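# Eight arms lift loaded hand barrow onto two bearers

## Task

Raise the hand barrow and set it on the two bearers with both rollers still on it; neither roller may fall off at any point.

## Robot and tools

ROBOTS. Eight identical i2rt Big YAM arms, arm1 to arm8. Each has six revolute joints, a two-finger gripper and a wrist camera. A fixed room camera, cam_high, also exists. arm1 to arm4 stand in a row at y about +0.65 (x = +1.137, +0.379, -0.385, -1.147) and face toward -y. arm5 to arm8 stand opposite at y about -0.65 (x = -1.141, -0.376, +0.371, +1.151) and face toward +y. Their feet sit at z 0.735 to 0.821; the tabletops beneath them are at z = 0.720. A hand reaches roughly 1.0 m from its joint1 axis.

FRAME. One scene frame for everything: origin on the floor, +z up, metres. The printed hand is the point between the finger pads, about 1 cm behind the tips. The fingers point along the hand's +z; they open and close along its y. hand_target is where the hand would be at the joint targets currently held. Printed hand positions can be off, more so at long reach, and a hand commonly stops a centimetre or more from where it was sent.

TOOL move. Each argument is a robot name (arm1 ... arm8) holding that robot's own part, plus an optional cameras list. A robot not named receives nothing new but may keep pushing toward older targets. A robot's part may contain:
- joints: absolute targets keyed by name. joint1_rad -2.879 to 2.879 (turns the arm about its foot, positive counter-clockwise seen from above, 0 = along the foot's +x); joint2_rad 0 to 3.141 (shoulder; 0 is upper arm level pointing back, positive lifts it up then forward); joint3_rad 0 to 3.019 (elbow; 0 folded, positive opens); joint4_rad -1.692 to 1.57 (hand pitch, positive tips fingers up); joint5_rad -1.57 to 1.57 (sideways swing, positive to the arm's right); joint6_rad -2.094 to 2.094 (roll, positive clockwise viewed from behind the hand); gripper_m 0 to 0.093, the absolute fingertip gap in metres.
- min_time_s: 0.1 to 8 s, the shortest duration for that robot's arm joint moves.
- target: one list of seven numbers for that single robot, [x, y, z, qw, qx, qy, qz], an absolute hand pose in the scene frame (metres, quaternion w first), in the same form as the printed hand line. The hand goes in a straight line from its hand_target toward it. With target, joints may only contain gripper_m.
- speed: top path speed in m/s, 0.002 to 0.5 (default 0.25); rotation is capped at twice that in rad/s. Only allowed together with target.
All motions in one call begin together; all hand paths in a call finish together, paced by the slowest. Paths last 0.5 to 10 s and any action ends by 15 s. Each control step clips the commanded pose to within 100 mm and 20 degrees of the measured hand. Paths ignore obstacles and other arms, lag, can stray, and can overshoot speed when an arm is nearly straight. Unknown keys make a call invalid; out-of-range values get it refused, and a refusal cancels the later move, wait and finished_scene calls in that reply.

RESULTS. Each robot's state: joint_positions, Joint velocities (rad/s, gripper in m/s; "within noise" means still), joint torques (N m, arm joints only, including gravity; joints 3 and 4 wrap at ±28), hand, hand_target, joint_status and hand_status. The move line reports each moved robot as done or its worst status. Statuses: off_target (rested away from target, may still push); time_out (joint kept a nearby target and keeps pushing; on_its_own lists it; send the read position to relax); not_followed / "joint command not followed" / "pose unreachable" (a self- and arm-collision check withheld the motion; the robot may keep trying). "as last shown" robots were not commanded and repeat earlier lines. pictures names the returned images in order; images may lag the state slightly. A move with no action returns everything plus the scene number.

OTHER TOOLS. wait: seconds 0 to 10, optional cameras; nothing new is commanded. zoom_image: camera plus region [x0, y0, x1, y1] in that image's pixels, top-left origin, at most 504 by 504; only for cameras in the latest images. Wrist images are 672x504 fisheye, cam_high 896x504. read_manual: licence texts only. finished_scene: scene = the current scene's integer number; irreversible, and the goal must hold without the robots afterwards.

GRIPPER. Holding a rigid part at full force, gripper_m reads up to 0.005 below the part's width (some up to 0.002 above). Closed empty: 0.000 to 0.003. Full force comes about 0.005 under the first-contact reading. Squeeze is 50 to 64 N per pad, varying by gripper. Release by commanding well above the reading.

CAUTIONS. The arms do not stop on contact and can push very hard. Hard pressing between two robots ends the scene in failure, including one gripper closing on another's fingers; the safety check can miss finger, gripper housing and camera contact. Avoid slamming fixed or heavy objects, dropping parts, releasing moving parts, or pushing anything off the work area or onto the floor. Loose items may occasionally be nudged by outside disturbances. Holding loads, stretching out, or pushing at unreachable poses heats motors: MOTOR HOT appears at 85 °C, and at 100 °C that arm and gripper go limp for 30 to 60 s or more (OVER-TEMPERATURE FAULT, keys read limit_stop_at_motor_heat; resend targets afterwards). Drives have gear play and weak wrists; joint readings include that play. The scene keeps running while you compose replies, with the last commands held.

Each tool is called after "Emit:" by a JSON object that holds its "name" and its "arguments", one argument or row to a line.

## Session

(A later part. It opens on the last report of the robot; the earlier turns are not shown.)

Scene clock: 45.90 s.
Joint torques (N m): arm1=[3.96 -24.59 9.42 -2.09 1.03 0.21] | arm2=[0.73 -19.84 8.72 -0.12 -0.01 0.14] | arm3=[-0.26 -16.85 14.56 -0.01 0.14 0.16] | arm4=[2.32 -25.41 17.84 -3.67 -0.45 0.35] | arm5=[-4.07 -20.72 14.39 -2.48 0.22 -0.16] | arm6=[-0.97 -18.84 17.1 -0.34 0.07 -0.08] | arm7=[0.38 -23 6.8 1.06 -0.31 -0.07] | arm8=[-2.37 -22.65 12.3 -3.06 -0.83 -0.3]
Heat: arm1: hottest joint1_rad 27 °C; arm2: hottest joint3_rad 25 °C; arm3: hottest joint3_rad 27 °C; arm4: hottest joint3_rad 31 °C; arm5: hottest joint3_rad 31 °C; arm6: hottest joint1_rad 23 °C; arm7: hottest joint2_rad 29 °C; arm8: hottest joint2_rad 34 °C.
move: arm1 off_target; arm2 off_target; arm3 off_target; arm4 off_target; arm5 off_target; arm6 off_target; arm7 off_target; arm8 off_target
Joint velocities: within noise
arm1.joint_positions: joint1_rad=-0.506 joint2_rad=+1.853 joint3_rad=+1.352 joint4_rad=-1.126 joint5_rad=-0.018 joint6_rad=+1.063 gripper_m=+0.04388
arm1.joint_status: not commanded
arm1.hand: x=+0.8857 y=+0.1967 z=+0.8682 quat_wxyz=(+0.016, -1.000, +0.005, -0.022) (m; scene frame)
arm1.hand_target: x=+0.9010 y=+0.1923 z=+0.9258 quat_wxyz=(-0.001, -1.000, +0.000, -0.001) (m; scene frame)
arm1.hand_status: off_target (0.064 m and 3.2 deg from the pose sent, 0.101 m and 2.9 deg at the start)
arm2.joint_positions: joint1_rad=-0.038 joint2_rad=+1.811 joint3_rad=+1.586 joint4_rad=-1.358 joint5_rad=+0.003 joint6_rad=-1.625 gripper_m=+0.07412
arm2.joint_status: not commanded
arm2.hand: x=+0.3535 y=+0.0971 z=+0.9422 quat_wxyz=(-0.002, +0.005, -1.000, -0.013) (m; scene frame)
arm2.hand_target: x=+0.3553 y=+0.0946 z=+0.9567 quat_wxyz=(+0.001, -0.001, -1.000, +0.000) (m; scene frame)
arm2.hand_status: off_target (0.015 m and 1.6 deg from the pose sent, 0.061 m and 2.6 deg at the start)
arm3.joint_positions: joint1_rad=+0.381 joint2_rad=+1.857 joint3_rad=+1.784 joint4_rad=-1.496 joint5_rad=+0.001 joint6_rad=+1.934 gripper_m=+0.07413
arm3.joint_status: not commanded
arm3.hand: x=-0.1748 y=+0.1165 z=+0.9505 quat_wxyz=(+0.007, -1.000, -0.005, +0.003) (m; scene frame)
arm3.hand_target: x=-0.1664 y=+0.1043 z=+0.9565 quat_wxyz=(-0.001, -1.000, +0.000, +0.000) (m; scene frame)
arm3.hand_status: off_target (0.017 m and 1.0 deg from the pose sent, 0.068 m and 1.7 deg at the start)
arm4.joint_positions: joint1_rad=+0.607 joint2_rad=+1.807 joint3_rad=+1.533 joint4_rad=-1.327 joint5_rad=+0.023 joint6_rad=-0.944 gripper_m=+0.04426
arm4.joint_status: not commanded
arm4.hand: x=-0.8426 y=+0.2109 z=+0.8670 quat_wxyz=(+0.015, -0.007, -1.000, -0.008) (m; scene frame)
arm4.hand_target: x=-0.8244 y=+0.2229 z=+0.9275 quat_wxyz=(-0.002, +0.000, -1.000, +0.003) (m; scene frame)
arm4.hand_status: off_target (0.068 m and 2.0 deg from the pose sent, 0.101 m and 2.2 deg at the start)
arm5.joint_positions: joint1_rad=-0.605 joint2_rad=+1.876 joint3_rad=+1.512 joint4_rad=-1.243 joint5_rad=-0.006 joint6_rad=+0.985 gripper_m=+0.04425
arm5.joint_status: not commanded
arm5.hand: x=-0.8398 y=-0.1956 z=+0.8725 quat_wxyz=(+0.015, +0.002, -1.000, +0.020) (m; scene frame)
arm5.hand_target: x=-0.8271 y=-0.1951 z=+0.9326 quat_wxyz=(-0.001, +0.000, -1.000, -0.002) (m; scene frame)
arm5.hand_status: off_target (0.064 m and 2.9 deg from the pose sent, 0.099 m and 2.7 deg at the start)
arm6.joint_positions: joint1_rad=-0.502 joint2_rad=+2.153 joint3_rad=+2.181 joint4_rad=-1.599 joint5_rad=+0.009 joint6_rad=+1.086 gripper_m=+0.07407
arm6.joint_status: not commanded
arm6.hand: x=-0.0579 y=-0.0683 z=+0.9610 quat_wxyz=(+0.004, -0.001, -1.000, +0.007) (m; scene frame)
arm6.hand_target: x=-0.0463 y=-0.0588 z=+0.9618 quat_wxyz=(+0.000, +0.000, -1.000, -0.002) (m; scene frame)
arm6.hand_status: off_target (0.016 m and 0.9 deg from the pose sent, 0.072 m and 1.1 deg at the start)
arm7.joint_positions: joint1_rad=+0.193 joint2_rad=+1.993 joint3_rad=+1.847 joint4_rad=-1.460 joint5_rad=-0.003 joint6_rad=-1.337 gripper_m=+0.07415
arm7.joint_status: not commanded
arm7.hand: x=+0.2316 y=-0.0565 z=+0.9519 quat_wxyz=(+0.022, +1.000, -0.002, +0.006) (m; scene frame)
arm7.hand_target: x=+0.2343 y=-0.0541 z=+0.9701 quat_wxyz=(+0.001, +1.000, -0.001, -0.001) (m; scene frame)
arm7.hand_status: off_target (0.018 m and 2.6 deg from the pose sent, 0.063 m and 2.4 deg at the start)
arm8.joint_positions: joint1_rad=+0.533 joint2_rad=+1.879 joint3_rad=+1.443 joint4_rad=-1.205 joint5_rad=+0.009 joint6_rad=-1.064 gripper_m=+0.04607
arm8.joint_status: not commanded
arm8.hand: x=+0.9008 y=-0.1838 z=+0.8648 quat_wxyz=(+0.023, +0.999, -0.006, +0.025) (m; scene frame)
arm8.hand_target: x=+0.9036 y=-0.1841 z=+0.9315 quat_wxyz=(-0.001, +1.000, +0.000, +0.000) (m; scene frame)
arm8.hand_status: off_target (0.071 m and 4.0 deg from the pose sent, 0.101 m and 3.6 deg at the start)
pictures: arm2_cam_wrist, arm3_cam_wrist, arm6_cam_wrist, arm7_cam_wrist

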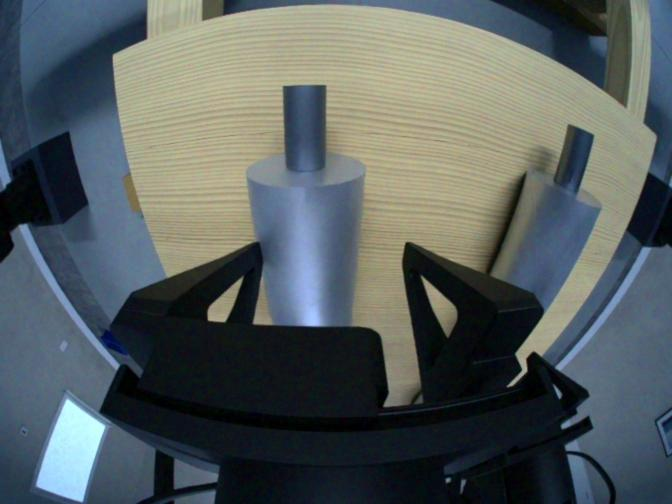

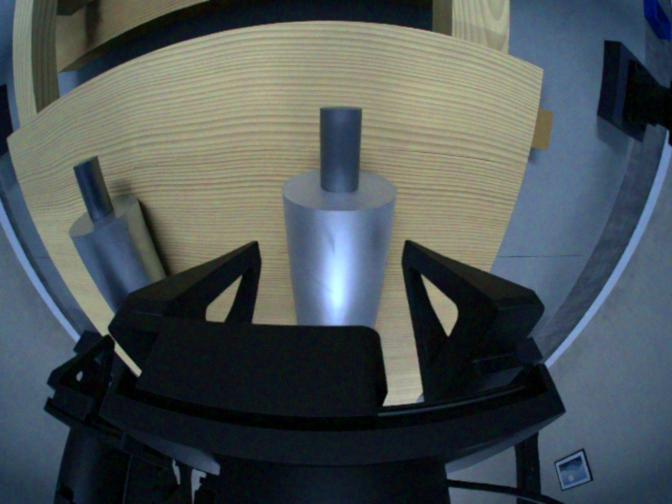

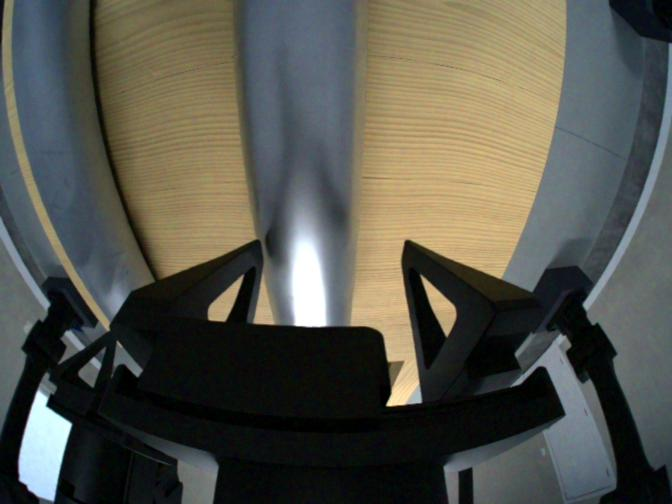

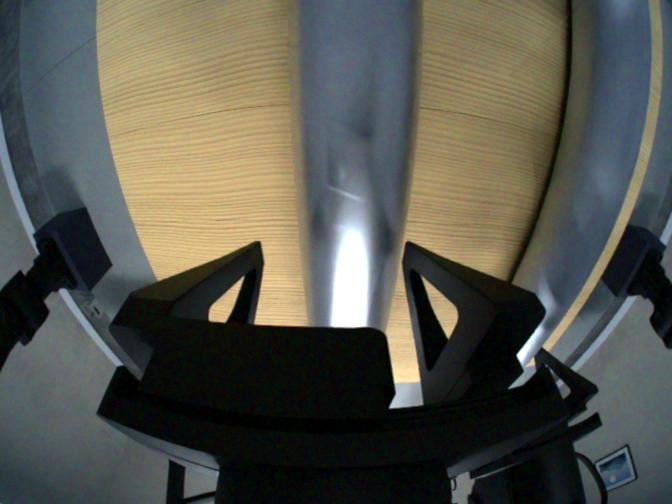

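Emit:
{"name": "move", "arguments": {
  "arm1": {"target": [0.937, 0.1920, 0.915, 0, 1, 0, 0], "speed": 0.035},
  "arm8": {"target": [0.9395, -0.1838, 0.918, 0, 1, 0, 0], "speed": 0.035},
  "arm4": {"target": [-0.788, 0.2245, 0.920, 0, 0, 1, 0], "speed": 0.035},
  "arm5": {"target": [-0.791, -0.1945, 0.921, 0, 0, 1, 0], "speed": 0.035},
  "arm7": {"target": [0.270, -0.054, 0.964, 0, 1, 0, 0], "speed": 0.035},
  "arm6": {"target": [-0.010, -0.058, 0.958, 0, 0, 1, 0], "speed": 0.035},
  "arm2": {"target": [0.392, 0.0945, 0.953, 0, 0, 1, 0], "speed": 0.035},
  "arm3": {"target": [-0.130, 0.104, 0.953, 0, 1, 0, 0], "speed": 0.035},
  "cameras": ["all"]
}}

Scene clock: 48.53 s.
Joint torques (N m): arm1=[3.96 -24.06 8.94 -2.06 1.05 0.21] | arm2=[0.56 -19.02 8.32 0.4 -0.01 0.15] | arm3=[-0.03 -17.44 14.54 0.01 0.15 0.16] | arm4=[2.43 -26.81 17.32 -3.43 -0.48 0.32] | arm5=[-4.13 -21.48 13.83 -2.21 0.2 -0.18] | arm6=[-1.08 -19.43 17.16 -0.34 0.07 -0.08] | arm7=[0.44 -22.42 6.8 1.07 -0.27 -0.07] | arm8=[-2.67 -22.01 11.49 -2.96 -0.81 -0.35]
Heat: arm1: hottest joint1_rad 27 °C; arm2: hottest joint3_rad 25 °C; arm3: hottest joint3_rad 28 °C; arm4: hottest joint3_rad 32 °C; arm5: hottest joint3_rad 31 °C; arm6: hottest joint1_rad 23 °C; arm7: hottest joint2_rad 29 °C; arm8: hottest joint2_rad 35 °C.
move: arm1 off_target; arm2 off_target; arm3 off_target; arm4 off_target; arm5 off_target; arm6 off_target; arm7 off_target; arm8 off_target
Joint velocities: within noise
arm1.joint_positions: joint1_rad=-0.444 joint2_rad=+1.834 joint3_rad=+1.284 joint4_rad=-1.074 joint5_rad=-0.018 joint6_rad=+1.126 gripper_m=+0.04388
arm1.joint_status: not commanded
arm1.hand: x=+0.9210 y=+0.1952 z=+0.8550 quat_wxyz=(+0.016, -1.000, +0.005, -0.020) (m; scene frame)
arm1.hand_target: x=+0.9360 y=+0.1920 z=+0.9099 quat_wxyz=(-0.001, -1.000, +0.000, -0.001) (m; scene frame)
arm1.hand_status: off_target (0.062 m and 3.0 deg from the pose sent, 0.070 m and 3.2 deg at the start)
arm2.joint_positions: joint1_rad=+0.028 joint2_rad=+1.811 joint3_rad=+1.586 joint4_rad=-1.358 joint5_rad=+0.003 joint6_rad=-1.560 gripper_m=+0.07412
arm2.joint_status: not commanded
arm2.hand: x=+0.3896 y=+0.0966 z=+0.9424 quat_wxyz=(-0.001, +0.006, -1.000, -0.013) (m; scene frame)
arm2.hand_target: x=+0.3927 y=+0.0946 z=+0.9528 quat_wxyz=(+0.000, +0.001, -1.000, +0.000) (m; scene frame)
arm2.hand_status: off_target (0.011 m and 1.6 deg from the pose sent, 0.040 m and 1.6 deg at the start)
arm3.joint_positions: joint1_rad=+0.436 joint2_rad=+1.898 joint3_rad=+1.836 joint4_rad=-1.508 joint5_rad=+0.001 joint6_rad=+1.989 gripper_m=+0.07413
arm3.joint_status: not commanded
arm3.hand: x=-0.1398 y=+0.1162 z=+0.9470 quat_wxyz=(+0.007, -1.000, -0.005, +0.003) (m; scene frame)
arm3.hand_target: x=-0.1308 y=+0.1048 z=+0.9522 quat_wxyz=(+0.000, -1.000, +0.000, +0.000) (m; scene frame)
arm3.hand_status: off_target (0.017 m and 1.1 deg from the pose sent, 0.047 m and 1.0 deg at the start)
arm4.joint_positions: joint1_rad=+0.660 joint2_rad=+1.867 joint3_rad=+1.589 joint4_rad=-1.327 joint5_rad=+0.023 joint6_rad=-0.892 gripper_m=+0.04426
arm4.joint_status: not commanded
arm4.hand: x=-0.8078 y=+0.2119 z=+0.8563 quat_wxyz=(+0.016, -0.007, -1.000, -0.008) (m; scene frame)
arm4.hand_target: x=-0.7898 y=+0.2255 z=+0.9173 quat_wxyz=(-0.002, +0.001, -1.000, +0.002) (m; scene frame)
arm4.hand_status: off_target (0.068 m and 2.2 deg from the pose sent, 0.077 m and 2.0 deg at the start)
arm5.joint_positions: joint1_rad=-0.654 joint2_rad=+1.938 joint3_rad=+1.572 joint4_rad=-1.241 joint5_rad=-0.006 joint6_rad=+0.936 gripper_m=+0.04425
arm5.joint_status: not commanded
arm5.hand: x=-0.8057 y=-0.1947 z=+0.8601 quat_wxyz=(+0.016, +0.002, -1.000, +0.019) (m; scene frame)
arm5.hand_target: x=-0.7923 y=-0.1950 z=+0.9182 quat_wxyz=(-0.001, +0.000, -1.000, -0.001) (m; scene frame)
arm5.hand_status: off_target (0.063 m and 2.9 deg from the pose sent, 0.069 m and 2.9 deg at the start)
arm6.joint_positions: joint1_rad=-0.548 joint2_rad=+2.227 joint3_rad=+2.302 joint4_rad=-1.645 joint5_rad=+0.009 joint6_rad=+1.041 gripper_m=+0.07407
arm6.joint_status: not commanded
arm6.hand: x=-0.0214 y=-0.0669 z=+0.9583 quat_wxyz=(+0.003, -0.002, -1.000, +0.006) (m; scene frame)
arm6.hand_target: x=-0.0097 y=-0.0591 z=+0.9576 quat_wxyz=(-0.001, -0.001, -1.000, -0.001) (m; scene frame)
arm6.hand_status: off_target (0.014 m and 0.9 deg from the pose sent, 0.049 m and 0.9 deg at the start)
arm7.joint_positions: joint1_rad=+0.136 joint2_rad=+1.975 joint3_rad=+1.802 joint4_rad=-1.432 joint5_rad=-0.003 joint6_rad=-1.395 gripper_m=+0.07415
arm7.joint_status: not commanded
arm7.hand: x=+0.2667 y=-0.0567 z=+0.9462 quat_wxyz=(+0.021, +1.000, -0.002, +0.005) (m; scene frame)
arm7.hand_target: x=+0.2695 y=-0.0542 z=+0.9640 quat_wxyz=(+0.000, +1.000, +0.000, +0.000) (m; scene frame)
arm7.hand_status: off_target (0.018 m and 2.5 deg from the pose sent, 0.040 m and 2.6 deg at the start)
arm8.joint_positions: joint1_rad=+0.475 joint2_rad=+1.854 joint3_rad=+1.368 joint4_rad=-1.148 joint5_rad=+0.010 joint6_rad=-1.119 gripper_m=+0.04607
arm8.joint_status: not commanded
arm8.hand: x=+0.9353 y=-0.1838 z=+0.8521 quat_wxyz=(+0.021, +0.999, -0.008, +0.023) (m; scene frame)
arm8.hand_target: x=+0.9396 y=-0.1834 z=+0.9141 quat_wxyz=(-0.002, +1.000, +0.000, +0.000) (m; scene frame)
arm8.hand_status: off_target (0.066 m and 3.7 deg from the pose sent, 0.066 m and 4.0 deg at the start)
pictures: arm1_cam_wrist, arm2_cam_wrist, arm3_cam_wrist, arm4_cam_wrist, arm5_cam_wrist, arm6_cam_wrist, arm7_cam_wrist, arm8_cam_wrist, cam_high

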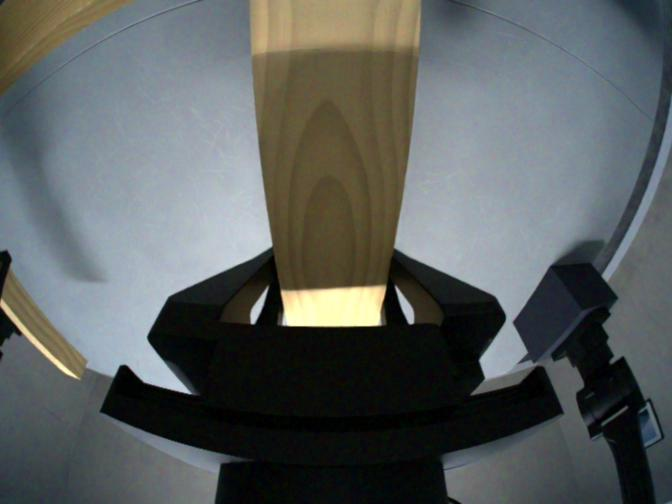

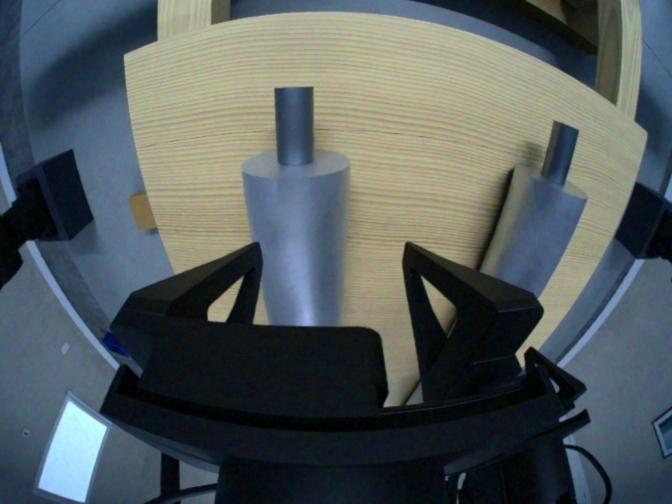

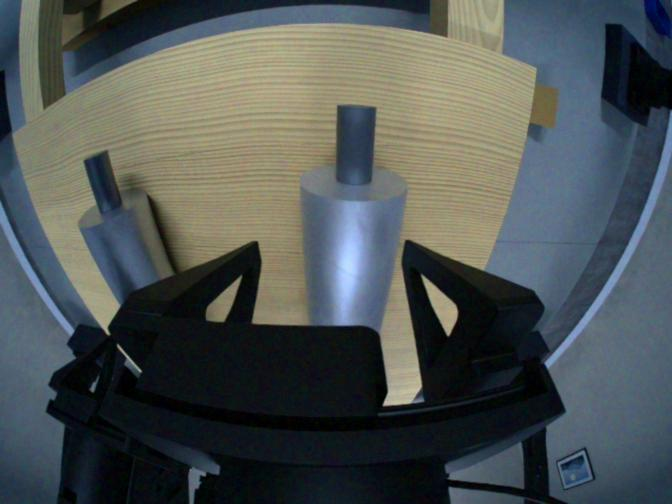

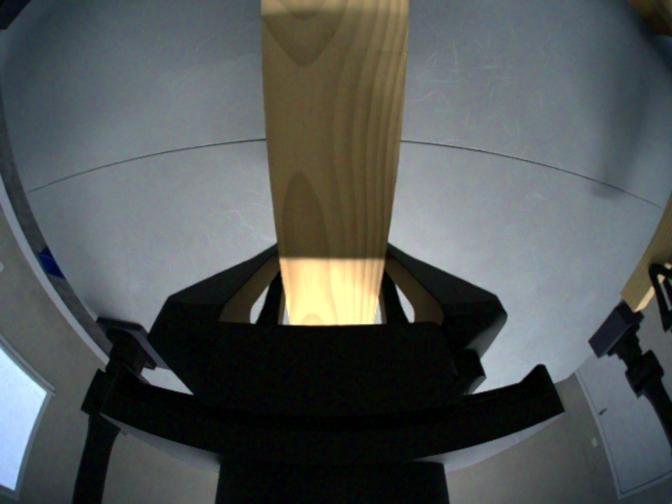

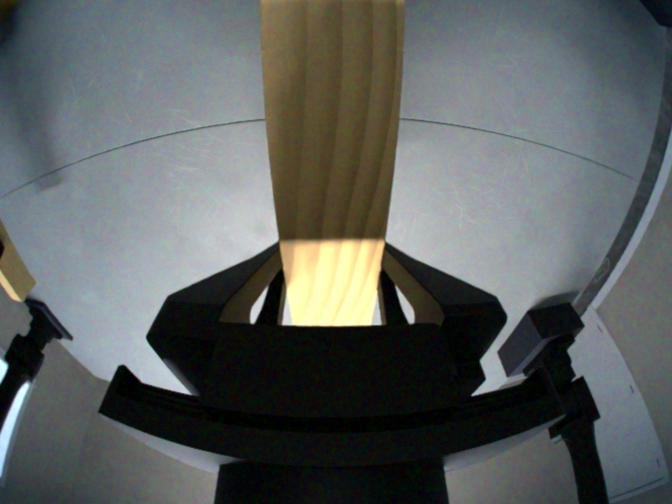

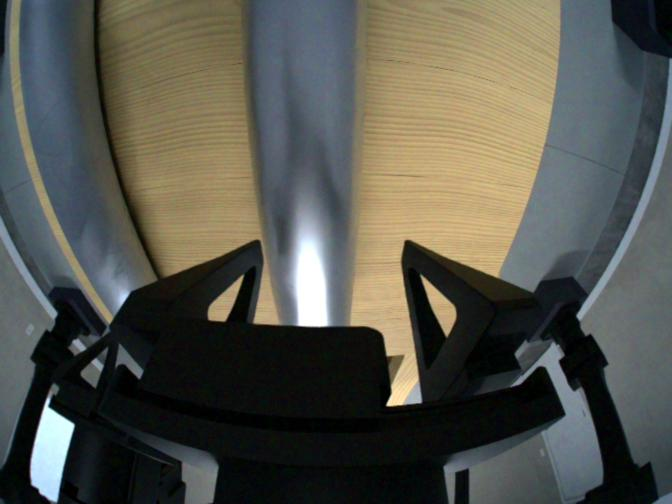

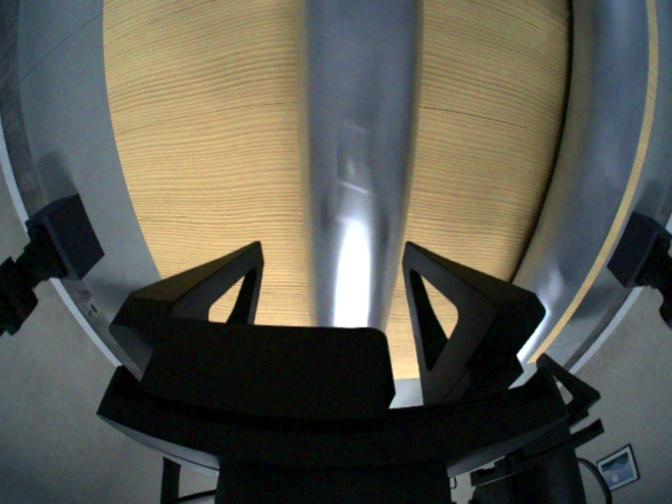

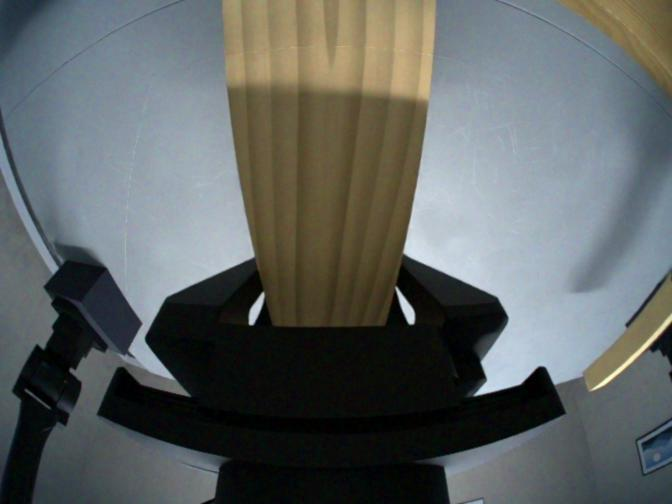

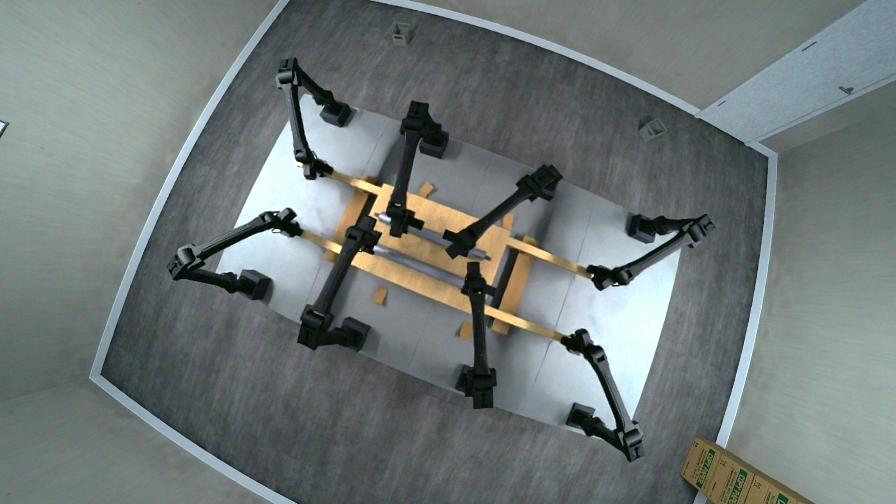

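Emit:
{"name": "move", "arguments": {
  "arm1": {"target": [0.9365, 0.1920, 0.901, 0, 1, 0, 0], "speed": 0.035},
  "arm8": {"target": [0.9395, -0.1834, 0.903, 0, 1, 0, 0], "speed": 0.035},
  "arm4": {"target": [-0.788, 0.2255, 0.907, 0, 0, 1, 0], "speed": 0.035},
  "arm5": {"target": [-0.791, -0.1950, 0.906, 0, 0, 1, 0], "speed": 0.035},
  "arm7": {"target": [0.270, -0.0545, 0.934, 0, 1, 0, 0], "speed": 0.05},
  "arm6": {"target": [-0.010, -0.0585, 0.933, 0, 0, 1, 0], "speed": 0.05},
  "arm2": {"target": [0.392, 0.0945, 0.920, 0, 0, 1, 0], "speed": 0.05},
  "arm3": {"target": [-0.130, 0.1045, 0.922, 0, 1, 0, 0], "speed": 0.05},
  "cameras": ["arm2_cam_wrist", "arm3_cam_wrist", "arm6_cam_wrist", "arm7_cam_wrist"]
}}

Scene clock: 50.90 s.
Joint torques (N m): arm1=[3.49 -23.06 8.73 -1.89 0.96 0.17] | arm2=[0.73 -17.32 6.68 1.25 -0.05 0.14] | arm3=[-0.03 -17.61 8.69 1.17 0.13 0.16] | arm4=[1.79 -27.4 15.28 -2.41 -0.63 0.3] | arm5=[-4.13 -21.6 12.08 -1.48 0.21 -0.17] | arm6=[-0.91 -20.25 10.52 0.66 0.09 -0.08] | arm7=[0.32 -21.07 6.71 1.05 -0.26 -0.07] | arm8=[-2.43 -20.78 11.11 -2.65 -0.85 -0.34]
Heat: arm1: hottest joint1_rad 27 °C; arm2: hottest joint3_rad 25 °C; arm3: hottest joint3_rad 28 °C; arm4: hottest joint3_rad 32 °C; arm5: hottest joint3_rad 32 °C; arm6: hottest joint1_rad 23 °C; arm7: hottest joint2_rad 29 °C; arm8: hottest joint2_rad 35 °C.
move: arm1 off_target; arm2 off_target; arm3 off_target; arm4 off_target; arm5 off_target; arm6 off_target; arm7 off_target; arm8 off_target
Joint velocities: within noise
arm1.joint_positions: joint1_rad=-0.439 joint2_rad=+1.834 joint3_rad=+1.269 joint4_rad=-1.046 joint5_rad=-0.015 joint6_rad=+1.131 gripper_m=+0.04388
arm1.joint_status: not commanded
arm1.hand: x=+0.9226 y=+0.1944 z=+0.8499 quat_wxyz=(+0.012, -1.000, +0.005, -0.016) (m; scene frame)
arm1.hand_target: x=+0.9353 y=+0.1920 z=+0.8974 quat_wxyz=(-0.001, -1.000, +0.000, +0.000) (m; scene frame)
arm1.hand_status: off_target (0.053 m and 2.4 deg from the pose sent, 0.049 m and 3.0 deg at the start)
arm2.joint_positions: joint1_rad=+0.025 joint2_rad=+1.808 joint3_rad=+1.548 joint4_rad=-1.298 joint5_rad=+0.003 joint6_rad=-1.560 gripper_m=+0.07412
arm2.joint_status: not commanded
arm2.hand: x=+0.3880 y=+0.0950 z=+0.9298 quat_wxyz=(-0.002, +0.004, -1.000, +0.000) (m; scene frame)
arm2.hand_target: x=+0.3903 y=+0.0955 z=+0.9196 quat_wxyz=(+0.000, -0.001, -1.000, -0.001) (m; scene frame)
arm2.hand_status: off_target (0.011 m and 0.5 deg from the pose sent, 0.023 m and 1.6 deg at the start)
arm3.joint_positions: joint1_rad=+0.436 joint2_rad=+1.905 joint3_rad=+1.836 joint4_rad=-1.460 joint5_rad=+0.001 joint6_rad=+1.991 gripper_m=+0.07413
arm3.joint_status: not commanded
arm3.hand: x=-0.1347 y=+0.1052 z=+0.9435 quat_wxyz=(-0.012, -1.000, -0.004, -0.005) (m; scene frame)
arm3.hand_target: x=-0.1305 y=+0.1056 z=+0.9225 quat_wxyz=(+0.000, -1.000, +0.000, +0.000) (m; scene frame)
arm3.hand_status: off_target (0.022 m and 1.5 deg from the pose sent, 0.029 m and 1.1 deg at the start)
arm4.joint_positions: joint1_rad=+0.664 joint2_rad=+1.879 joint3_rad=+1.589 joint4_rad=-1.327 joint5_rad=+0.026 joint6_rad=-0.886 gripper_m=+0.04426
arm4.joint_status: not commanded
arm4.hand: x=-0.8062 y=+0.2133 z=+0.8498 quat_wxyz=(+0.021, -0.007, -1.000, -0.012) (m; scene frame)
arm4.hand_target: x=-0.7895 y=+0.2257 z=+0.9043 quat_wxyz=(-0.001, +0.000, -1.000, +0.000) (m; scene frame)
arm4.hand_status: off_target (0.061 m and 2.9 deg from the pose sent, 0.056 m and 2.2 deg at the start)
arm5.joint_positions: joint1_rad=-0.656 joint2_rad=+1.950 joint3_rad=+1.572 joint4_rad=-1.232 joint5_rad=-0.006 joint6_rad=+0.936 gripper_m=+0.04425
arm5.joint_status: not commanded
arm5.hand: x=-0.8041 y=-0.1941 z=+0.8533 quat_wxyz=(+0.017, +0.001, -1.000, +0.020) (m; scene frame)
arm5.hand_target: x=-0.7917 y=-0.1957 z=+0.9039 quat_wxyz=(+0.000, +0.000, -1.000, +0.000) (m; scene frame)
arm5.hand_status: off_target (0.054 m and 3.0 deg from the pose sent, 0.048 m and 2.9 deg at the start)
arm6.joint_positions: joint1_rad=-0.548 joint2_rad=+2.227 joint3_rad=+2.302 joint4_rad=-1.601 joint5_rad=+0.009 joint6_rad=+1.040 gripper_m=+0.07407
arm6.joint_status: not commanded
arm6.hand: x=-0.0157 y=-0.0574 z=+0.9584 quat_wxyz=(-0.008, -0.002, -1.000, -0.013) (m; scene frame)
arm6.hand_target: x=-0.0107 y=-0.0596 z=+0.9332 quat_wxyz=(+0.000, +0.000, -1.000, +0.000) (m; scene frame)
arm6.hand_status: off_target (0.026 m and 1.7 deg from the pose sent, 0.029 m and 0.9 deg at the start)
arm7.joint_positions: joint1_rad=+0.143 joint2_rad=+1.975 joint3_rad=+1.744 joint4_rad=-1.361 joint5_rad=-0.003 joint6_rad=-1.395 gripper_m=+0.07415
arm7.joint_status: not commanded
arm7.hand: x=+0.2634 y=-0.0589 z=+0.9243 quat_wxyz=(+0.015, +1.000, +0.002, +0.004) (m; scene frame)
arm7.hand_target: x=+0.2664 y=-0.0557 z=+0.9329 quat_wxyz=(+0.001, +1.000, +0.003, +0.000) (m; scene frame)
arm7.hand_status: off_target (0.013 m and 1.8 deg from the pose sent, 0.013 m and 2.5 deg at the start)
arm8.joint_positions: joint1_rad=+0.473 joint2_rad=+1.854 joint3_rad=+1.350 joint4_rad=-1.122 joint5_rad=+0.009 joint6_rad=-1.121 gripper_m=+0.04607
arm8.joint_status: not commanded
arm8.hand: x=+0.9365 y=-0.1848 z=+0.8458 quat_wxyz=(+0.018, +1.000, -0.008, +0.021) (m; scene frame)
arm8.hand_target: x=+0.9391 y=-0.1842 z=+0.8989 quat_wxyz=(+0.000, +1.000, +0.001, +0.000) (m; scene frame)
arm8.hand_status: off_target (0.057 m and 3.3 deg from the pose sent, 0.051 m and 3.7 deg at the start)
pictures: arm2_cam_wrist, arm3_cam_wrist, arm6_cam_wrist, arm7_cam_wrist

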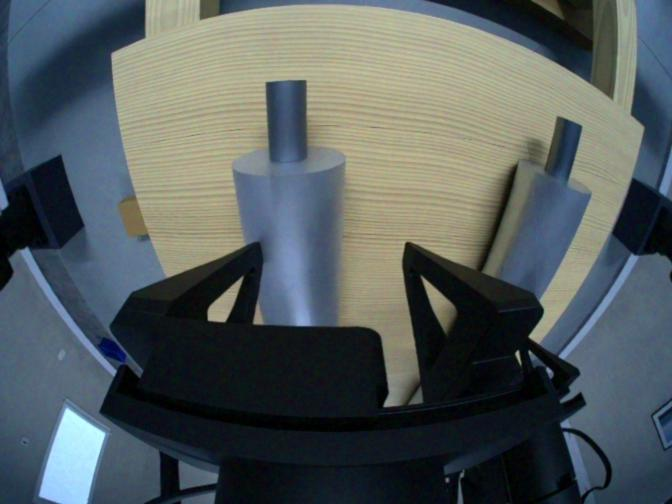

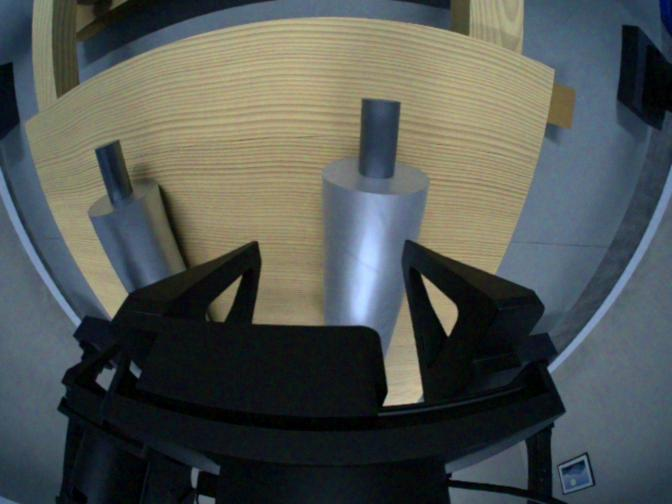

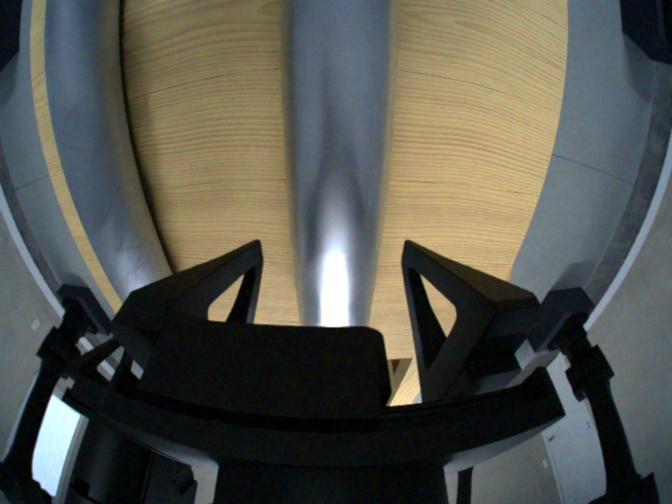

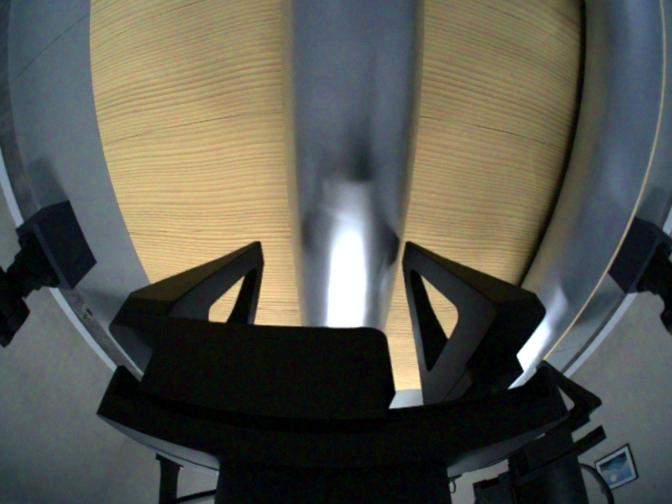

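Emit:
{"name": "move", "arguments": {
  "arm1": {"target": [0.9345, 0.1920, 0.857, 0, 1, 0, 0], "speed": 0.025},
  "arm8": {"target": [0.9380, -0.1840, 0.858, 0, 1, 0, 0], "speed": 0.025},
  "arm4": {"target": [-0.7905, 0.2250, 0.864, 0, 0, 1, 0], "speed": 0.025},
  "arm5": {"target": [-0.7930, -0.1955, 0.861, 0, 0, 1, 0], "speed": 0.025},
  "arm7": {"target": [0.267, -0.0555, 0.924, 0, 1, 0, 0], "speed": 0.025},
  "arm6": {"target": [-0.0105, -0.0600, 0.912, 0, 0, 1, 0], "speed": 0.025},
  "arm2": {"target": [0.390, 0.0965, 0.908, 0, 0, 1, 0], "speed": 0.025},
  "arm3": {"target": [-0.1305, 0.1065, 0.904, 0, 1, 0, 0], "speed": 0.025},
  "cameras": ["arm2_cam_wrist", "arm3_cam_wrist", "arm6_cam_wrist", "arm7_cam_wrist", "cam_high"]
}}

Scene clock: 53.90 s.
Joint torques (N m): arm1=[2.84 -18.78 6.86 0.32 0.5 0.06] | arm2=[0.67 -15.91 6.38 1.44 -0.02 0.11] | arm3=[-0.03 -17.44 7.1 1.81 0.12 0.16] | arm4=[1.03 -25.35 9.55 0.39 -0.45 0.2] | arm5=[-3.72 -19.37 8.09 0.59 0.16 -0.15] | arm6=[-0.97 -20.54 9.81 0.65 0.09 -0.08] | arm7=[0.38 -20.66 6.69 1.11 -0.26 -0.02] | arm8=[-2.02 -16.67 8.7 -0.17 -0.58 -0.26]
Heat: arm1: hottest joint2_rad 28 °C; arm2: hottest joint3_rad 25 °C; arm3: hottest joint3_rad 28 °C; arm4: hottest joint3_rad 32 °C; arm5: hottest joint3_rad 32 °C; arm6: hottest joint1_rad 23 °C; arm7: hottest joint2_rad 29 °C; arm8: hottest joint2_rad 35 °C.
move: arm1 off_target; arm2 off_target; arm3 off_target; arm4 off_target; arm5 off_target; arm6 off_target; arm7 done; arm8 off_target
Joint velocities: within noise
arm1.joint_positions: joint1_rad=-0.430 joint2_rad=+1.834 joint3_rad=+1.247 joint4_rad=-1.014 joint5_rad=-0.005 joint6_rad=+1.139 gripper_m=+0.04388
arm1.joint_status: not commanded
arm1.hand: x=+0.9258 y=+0.1949 z=+0.8429 quat_wxyz=(+0.009, -1.000, +0.004, -0.009) (m; scene frame)
arm1.hand_target: x=+0.9345 y=+0.1924 z=+0.8568 quat_wxyz=(+0.001, -1.000, -0.001, +0.000) (m; scene frame)
arm1.hand_status: off_target (0.017 m and 1.5 deg from the pose sent, 0.014 m and 2.4 deg at the start)
arm2.joint_positions: joint1_rad=+0.029 joint2_rad=+1.800 joint3_rad=+1.526 joint4_rad=-1.269 joint5_rad=+0.000 joint6_rad=-1.560 gripper_m=+0.07412
arm2.joint_status: not commanded
arm2.hand: x=+0.3911 y=+0.0954 z=+0.9259 quat_wxyz=(-0.003, +0.006, -1.000, +0.007) (m; scene frame)
arm2.hand_target: x=+0.3927 y=+0.0968 z=+0.9087 quat_wxyz=(-0.002, +0.002, -1.000, +0.001) (m; scene frame)
arm2.hand_status: off_target (0.018 m and 1.2 deg from the pose sent, 0.022 m and 0.5 deg at the start)
arm3.joint_positions: joint1_rad=+0.436 joint2_rad=+1.903 joint3_rad=+1.810 joint4_rad=-1.430 joint5_rad=+0.001 joint6_rad=+1.991 gripper_m=+0.07413
arm3.joint_status: not commanded
arm3.hand: x=-0.1347 y=+0.1051 z=+0.9345 quat_wxyz=(-0.014, -1.000, -0.004, -0.007) (m; scene frame)
arm3.hand_target: x=-0.1311 y=+0.1076 z=+0.9056 quat_wxyz=(-0.001, -1.000, +0.000, +0.000) (m; scene frame)
arm3.hand_status: off_target (0.031 m and 1.9 deg from the pose sent, 0.040 m and 1.5 deg at the start)
arm4.joint_positions: joint1_rad=+0.667 joint2_rad=+1.881 joint3_rad=+1.580 joint4_rad=-1.304 joint5_rad=+0.023 joint6_rad=-0.883 gripper_m=+0.04426
arm4.joint_status: not commanded
arm4.hand: x=-0.8029 y=+0.2128 z=+0.8455 quat_wxyz=(+0.016, -0.007, -1.000, -0.008) (m; scene frame)
arm4.hand_target: x=-0.7912 y=+0.2245 z=+0.8646 quat_wxyz=(+0.000, +0.000, -1.000, +0.000) (m; scene frame)
arm4.hand_status: off_target (0.025 m and 2.2 deg from the pose sent, 0.024 m and 2.9 deg at the start)
arm5.joint_positions: joint1_rad=-0.659 joint2_rad=+1.953 joint3_rad=+1.559 joint4_rad=-1.200 joint5_rad=-0.004 joint6_rad=+0.935 gripper_m=+0.04425
arm5.joint_status: not commanded
arm5.hand: x=-0.8011 y=-0.1934 z=+0.8466 quat_wxyz=(+0.012, +0.000, -1.000, +0.015) (m; scene frame)
arm5.hand_target: x=-0.7939 y=-0.1968 z=+0.8621 quat_wxyz=(+0.002, +0.000, -1.000, +0.003) (m; scene frame)
arm5.hand_status: off_target (0.017 m and 2.2 deg from the pose sent, 0.014 m and 3.0 deg at the start)
arm6.joint_positions: joint1_rad=-0.548 joint2_rad=+2.227 joint3_rad=+2.247 joint4_rad=-1.541 joint5_rad=+0.009 joint6_rad=+1.040 gripper_m=+0.07407
arm6.joint_status: not commanded
arm6.hand: x=-0.0150 y=-0.0558 z=+0.9373 quat_wxyz=(-0.009, -0.002, -1.000, -0.015) (m; scene frame)
arm6.hand_target: x=-0.0111 y=-0.0608 z=+0.9125 quat_wxyz=(+0.000, +0.000, -1.000, +0.000) (m; scene frame)
arm6.hand_status: off_target (0.026 m and 2.0 deg from the pose sent, 0.047 m and 1.7 deg at the start)
arm7.joint_positions: joint1_rad=+0.144 joint2_rad=+1.975 joint3_rad=+1.727 joint4_rad=-1.338 joint5_rad=-0.003 joint6_rad=-1.395 gripper_m=+0.07415
arm7.joint_status: not commanded
arm7.hand: x=+0.2626 y=-0.0591 z=+0.9180 quat_wxyz=(+0.012, +1.000, +0.002, +0.003) (m; scene frame)
arm7.hand_target: x=+0.2661 y=-0.0559 z=+0.9240 quat_wxyz=(+0.000, +1.000, +0.001, +0.000) (m; scene frame)
arm7.hand_status: done (0.008 m and 1.4 deg from the pose sent, 0.005 m and 1.8 deg at the start)
arm8.joint_positions: joint1_rad=+0.466 joint2_rad=+1.851 joint3_rad=+1.324 joint4_rad=-1.082 joint5_rad=+0.003 joint6_rad=-1.124 gripper_m=+0.04607
arm8.joint_status: not commanded
arm8.hand: x=+0.9397 y=-0.1847 z=+0.8385 quat_wxyz=(+0.012, +1.000, -0.010, +0.014) (m; scene frame)
arm8.hand_target: x=+0.9411 y=-0.1828 z=+0.8577 quat_wxyz=(+0.000, +1.000, -0.004, +0.001) (m; scene frame)
arm8.hand_status: off_target (0.020 m and 2.4 deg from the pose sent, 0.012 m and 3.3 deg at the start)
pictures: arm2_cam_wrist, arm3_cam_wrist, arm6_cam_wrist, arm7_cam_wrist, cam_high

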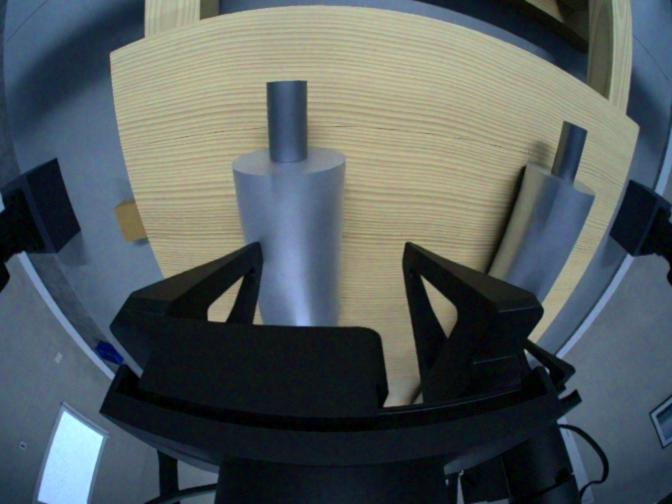

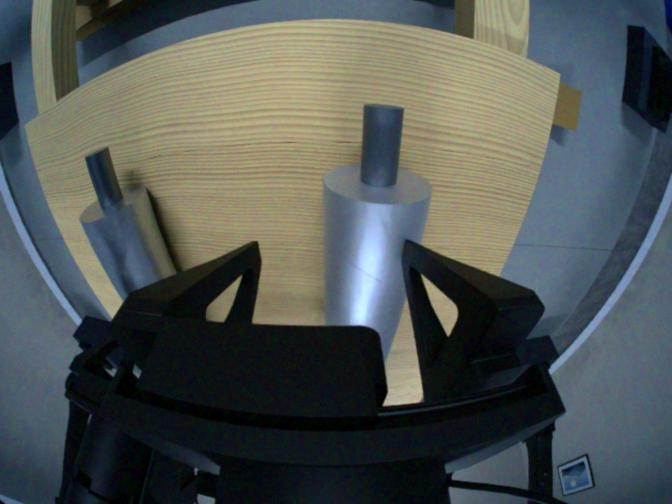

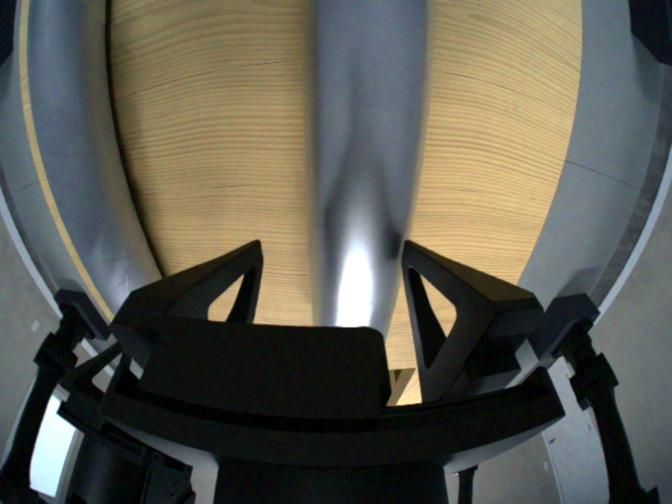

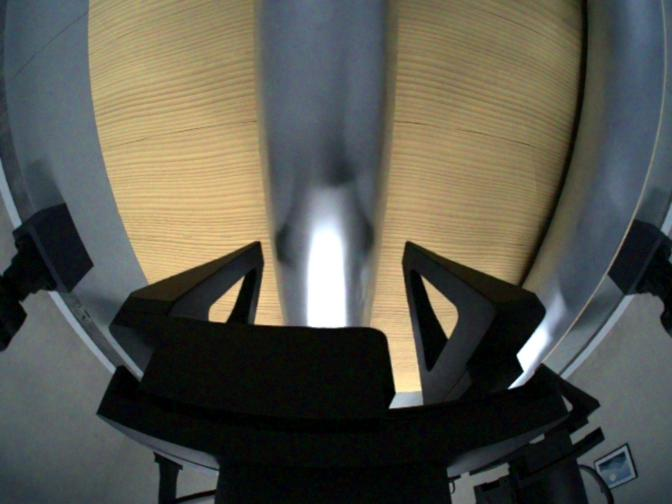

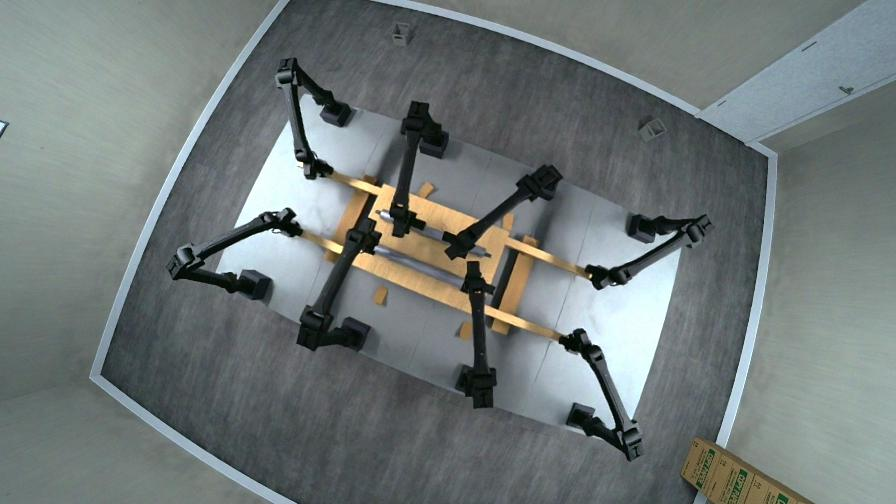

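Emit:
{"name": "move", "arguments": {
  "arm1": {"target": [0.9265, 0.1945, 0.838, 0, 1, 0, 0], "speed": 0.025},
  "arm8": {"target": [0.9395, -0.1845, 0.834, 0, 1, 0, 0], "speed": 0.025},
  "arm4": {"target": [-0.8025, 0.2135, 0.834, 0, 0, 1, 0], "speed": 0.025},
  "arm5": {"target": [-0.8010, -0.1935, 0.836, 0, 0, 1, 0], "speed": 0.025},
  "cameras": ["arm1_cam_wrist", "arm2_cam_wrist", "arm3_cam_wrist", "arm6_cam_wrist", "arm7_cam_wrist", "arm8_cam_wrist"]
}}

Scene clock: 56.50 s.
Joint torques (N m): arm1=[1.55 -16.21 6.17 1.21 0.35 -0.08] | arm2=[1.03 -16.09 6.31 1.28 -0.02 0.11] | arm3=[-0.03 -17.38 7.09 1.85 0.12 0.16] | arm4=[-0.67 -21.6 7.68 1.59 0.04 0.01] | arm5=[-3.08 -16.73 6.87 1.54 -0.12 -0.06] | arm6=[-0.97 -20.6 9.8 0.68 0.09 -0.07] | arm7=[0.38 -20.48 6.68 1.16 -0.26 -0.02] | arm8=[-1.61 -13.74 7.31 0.94 -0.22 -0.24]
Heat: arm1: hottest joint2_rad 28 °C; arm2: hottest joint3_rad 25 °C; arm3: hottest joint3_rad 27 °C; arm4: hottest joint3_rad 32 °C; arm5: hottest joint3_rad 32 °C; arm6: hottest joint2_rad 24 °C; arm7: hottest joint2_rad 29 °C; arm8: hottest joint2_rad 35 °C.
move: arm1 done; arm4 done; arm5 done; arm8 done
Joint velocities: within noise
arm1.joint_positions: joint1_rad=-0.428 joint2_rad=+1.831 joint3_rad=+1.240 joint4_rad=-1.003 joint5_rad=-0.002 joint6_rad=+1.140 gripper_m=+0.04388
arm1.joint_status: not commanded
arm1.hand: x=+0.9263 y=+0.1952 z=+0.8419 quat_wxyz=(+0.007, -1.000, +0.004, -0.006) (m; scene frame)
arm1.hand_target: x=+0.9285 y=+0.1969 z=+0.8382 quat_wxyz=(+0.005, -1.000, +0.000, -0.003) (m; scene frame)
arm1.hand_status: done (0.004 m and 1.2 deg from the pose sent, 0.005 m and 1.5 deg at the start)
arm2, arm3, arm6, arm7: as last shown
arm4.joint_positions: joint1_rad=+0.664 joint2_rad=+1.870 joint3_rad=+1.557 joint4_rad=-1.274 joint5_rad=+0.011 joint6_rad=-0.886 gripper_m=+0.04426
arm4.joint_status: not commanded
arm4.hand: x=-0.8029 y=+0.2135 z=+0.8428 quat_wxyz=(+0.005, -0.007, -1.000, -0.005) (m; scene frame)
arm4.hand_target: x=-0.8041 y=+0.2162 z=+0.8335 quat_wxyz=(+0.004, -0.003, -1.000, -0.005) (m; scene frame)
arm4.hand_status: done (0.009 m and 1.2 deg from the pose sent, 0.012 m and 2.2 deg at the start)
arm5.joint_positions: joint1_rad=-0.654 joint2_rad=+1.938 joint3_rad=+1.529 joint4_rad=-1.160 joint5_rad=+0.011 joint6_rad=+0.938 gripper_m=+0.04425
arm5.joint_status: not commanded
arm5.hand: x=-0.8015 y=-0.1940 z=+0.8447 quat_wxyz=(-0.002, +0.001, -1.000, +0.009) (m; scene frame)
arm5.hand_target: x=-0.8007 y=-0.1955 z=+0.8358 quat_wxyz=(-0.002, +0.000, -1.000, +0.004) (m; scene frame)
arm5.hand_status: done (0.009 m and 1.0 deg from the pose sent, 0.011 m and 2.2 deg at the start)
arm8.joint_positions: joint1_rad=+0.463 joint2_rad=+1.843 joint3_rad=+1.311 joint4_rad=-1.061 joint5_rad=-0.009 joint6_rad=-1.127 gripper_m=+0.04607
arm8.joint_status: not commanded
arm8.hand: x=+0.9389 y=-0.1843 z=+0.8381 quat_wxyz=(+0.007, +1.000, -0.010, +0.005) (m; scene frame)
arm8.hand_target: x=+0.9416 y=-0.1858 z=+0.8346 quat_wxyz=(+0.004, +1.000, -0.002, +0.002) (m; scene frame)
arm8.hand_status: done (0.004 m and 1.5 deg from the pose sent, 0.004 m and 2.4 deg at the start)
pictures: arm1_cam_wrist, arm2_cam_wrist, arm3_cam_wrist, arm6_cam_wrist, arm7_cam_wrist, arm8_cam_wrist

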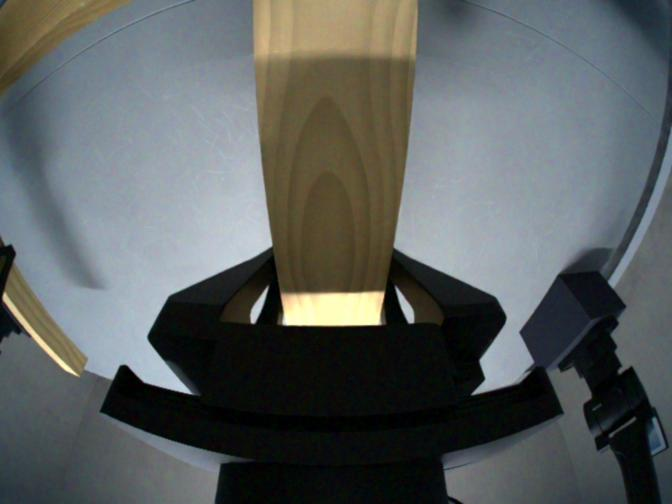

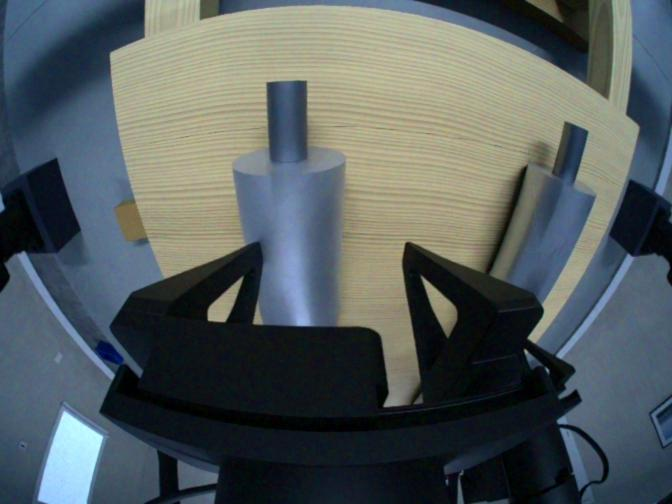

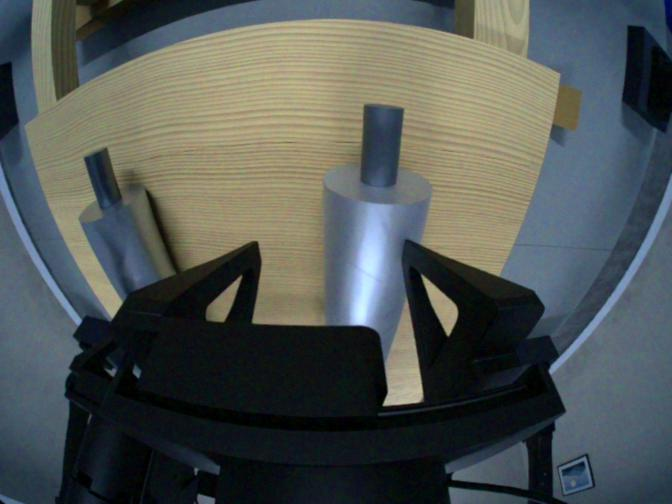

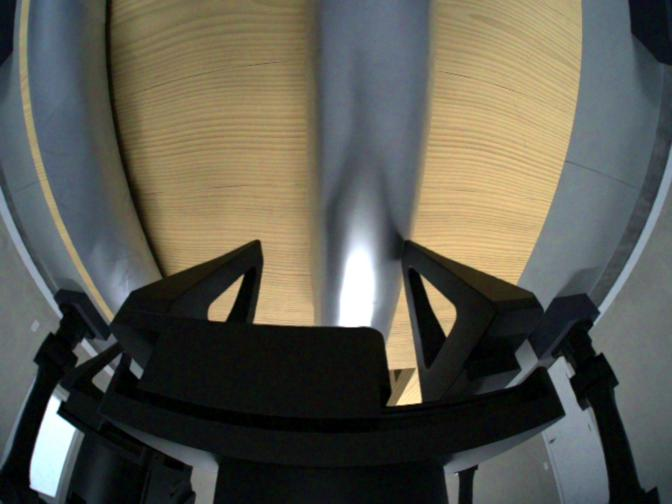

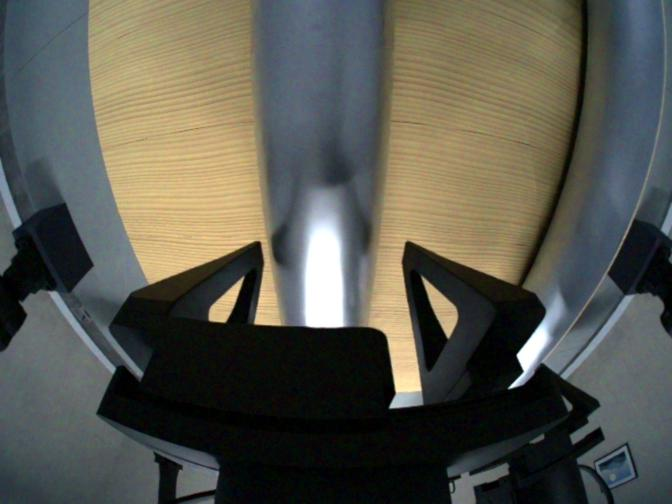

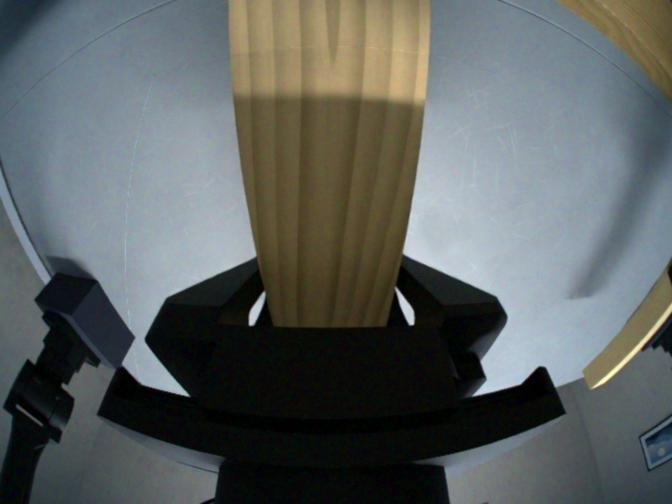

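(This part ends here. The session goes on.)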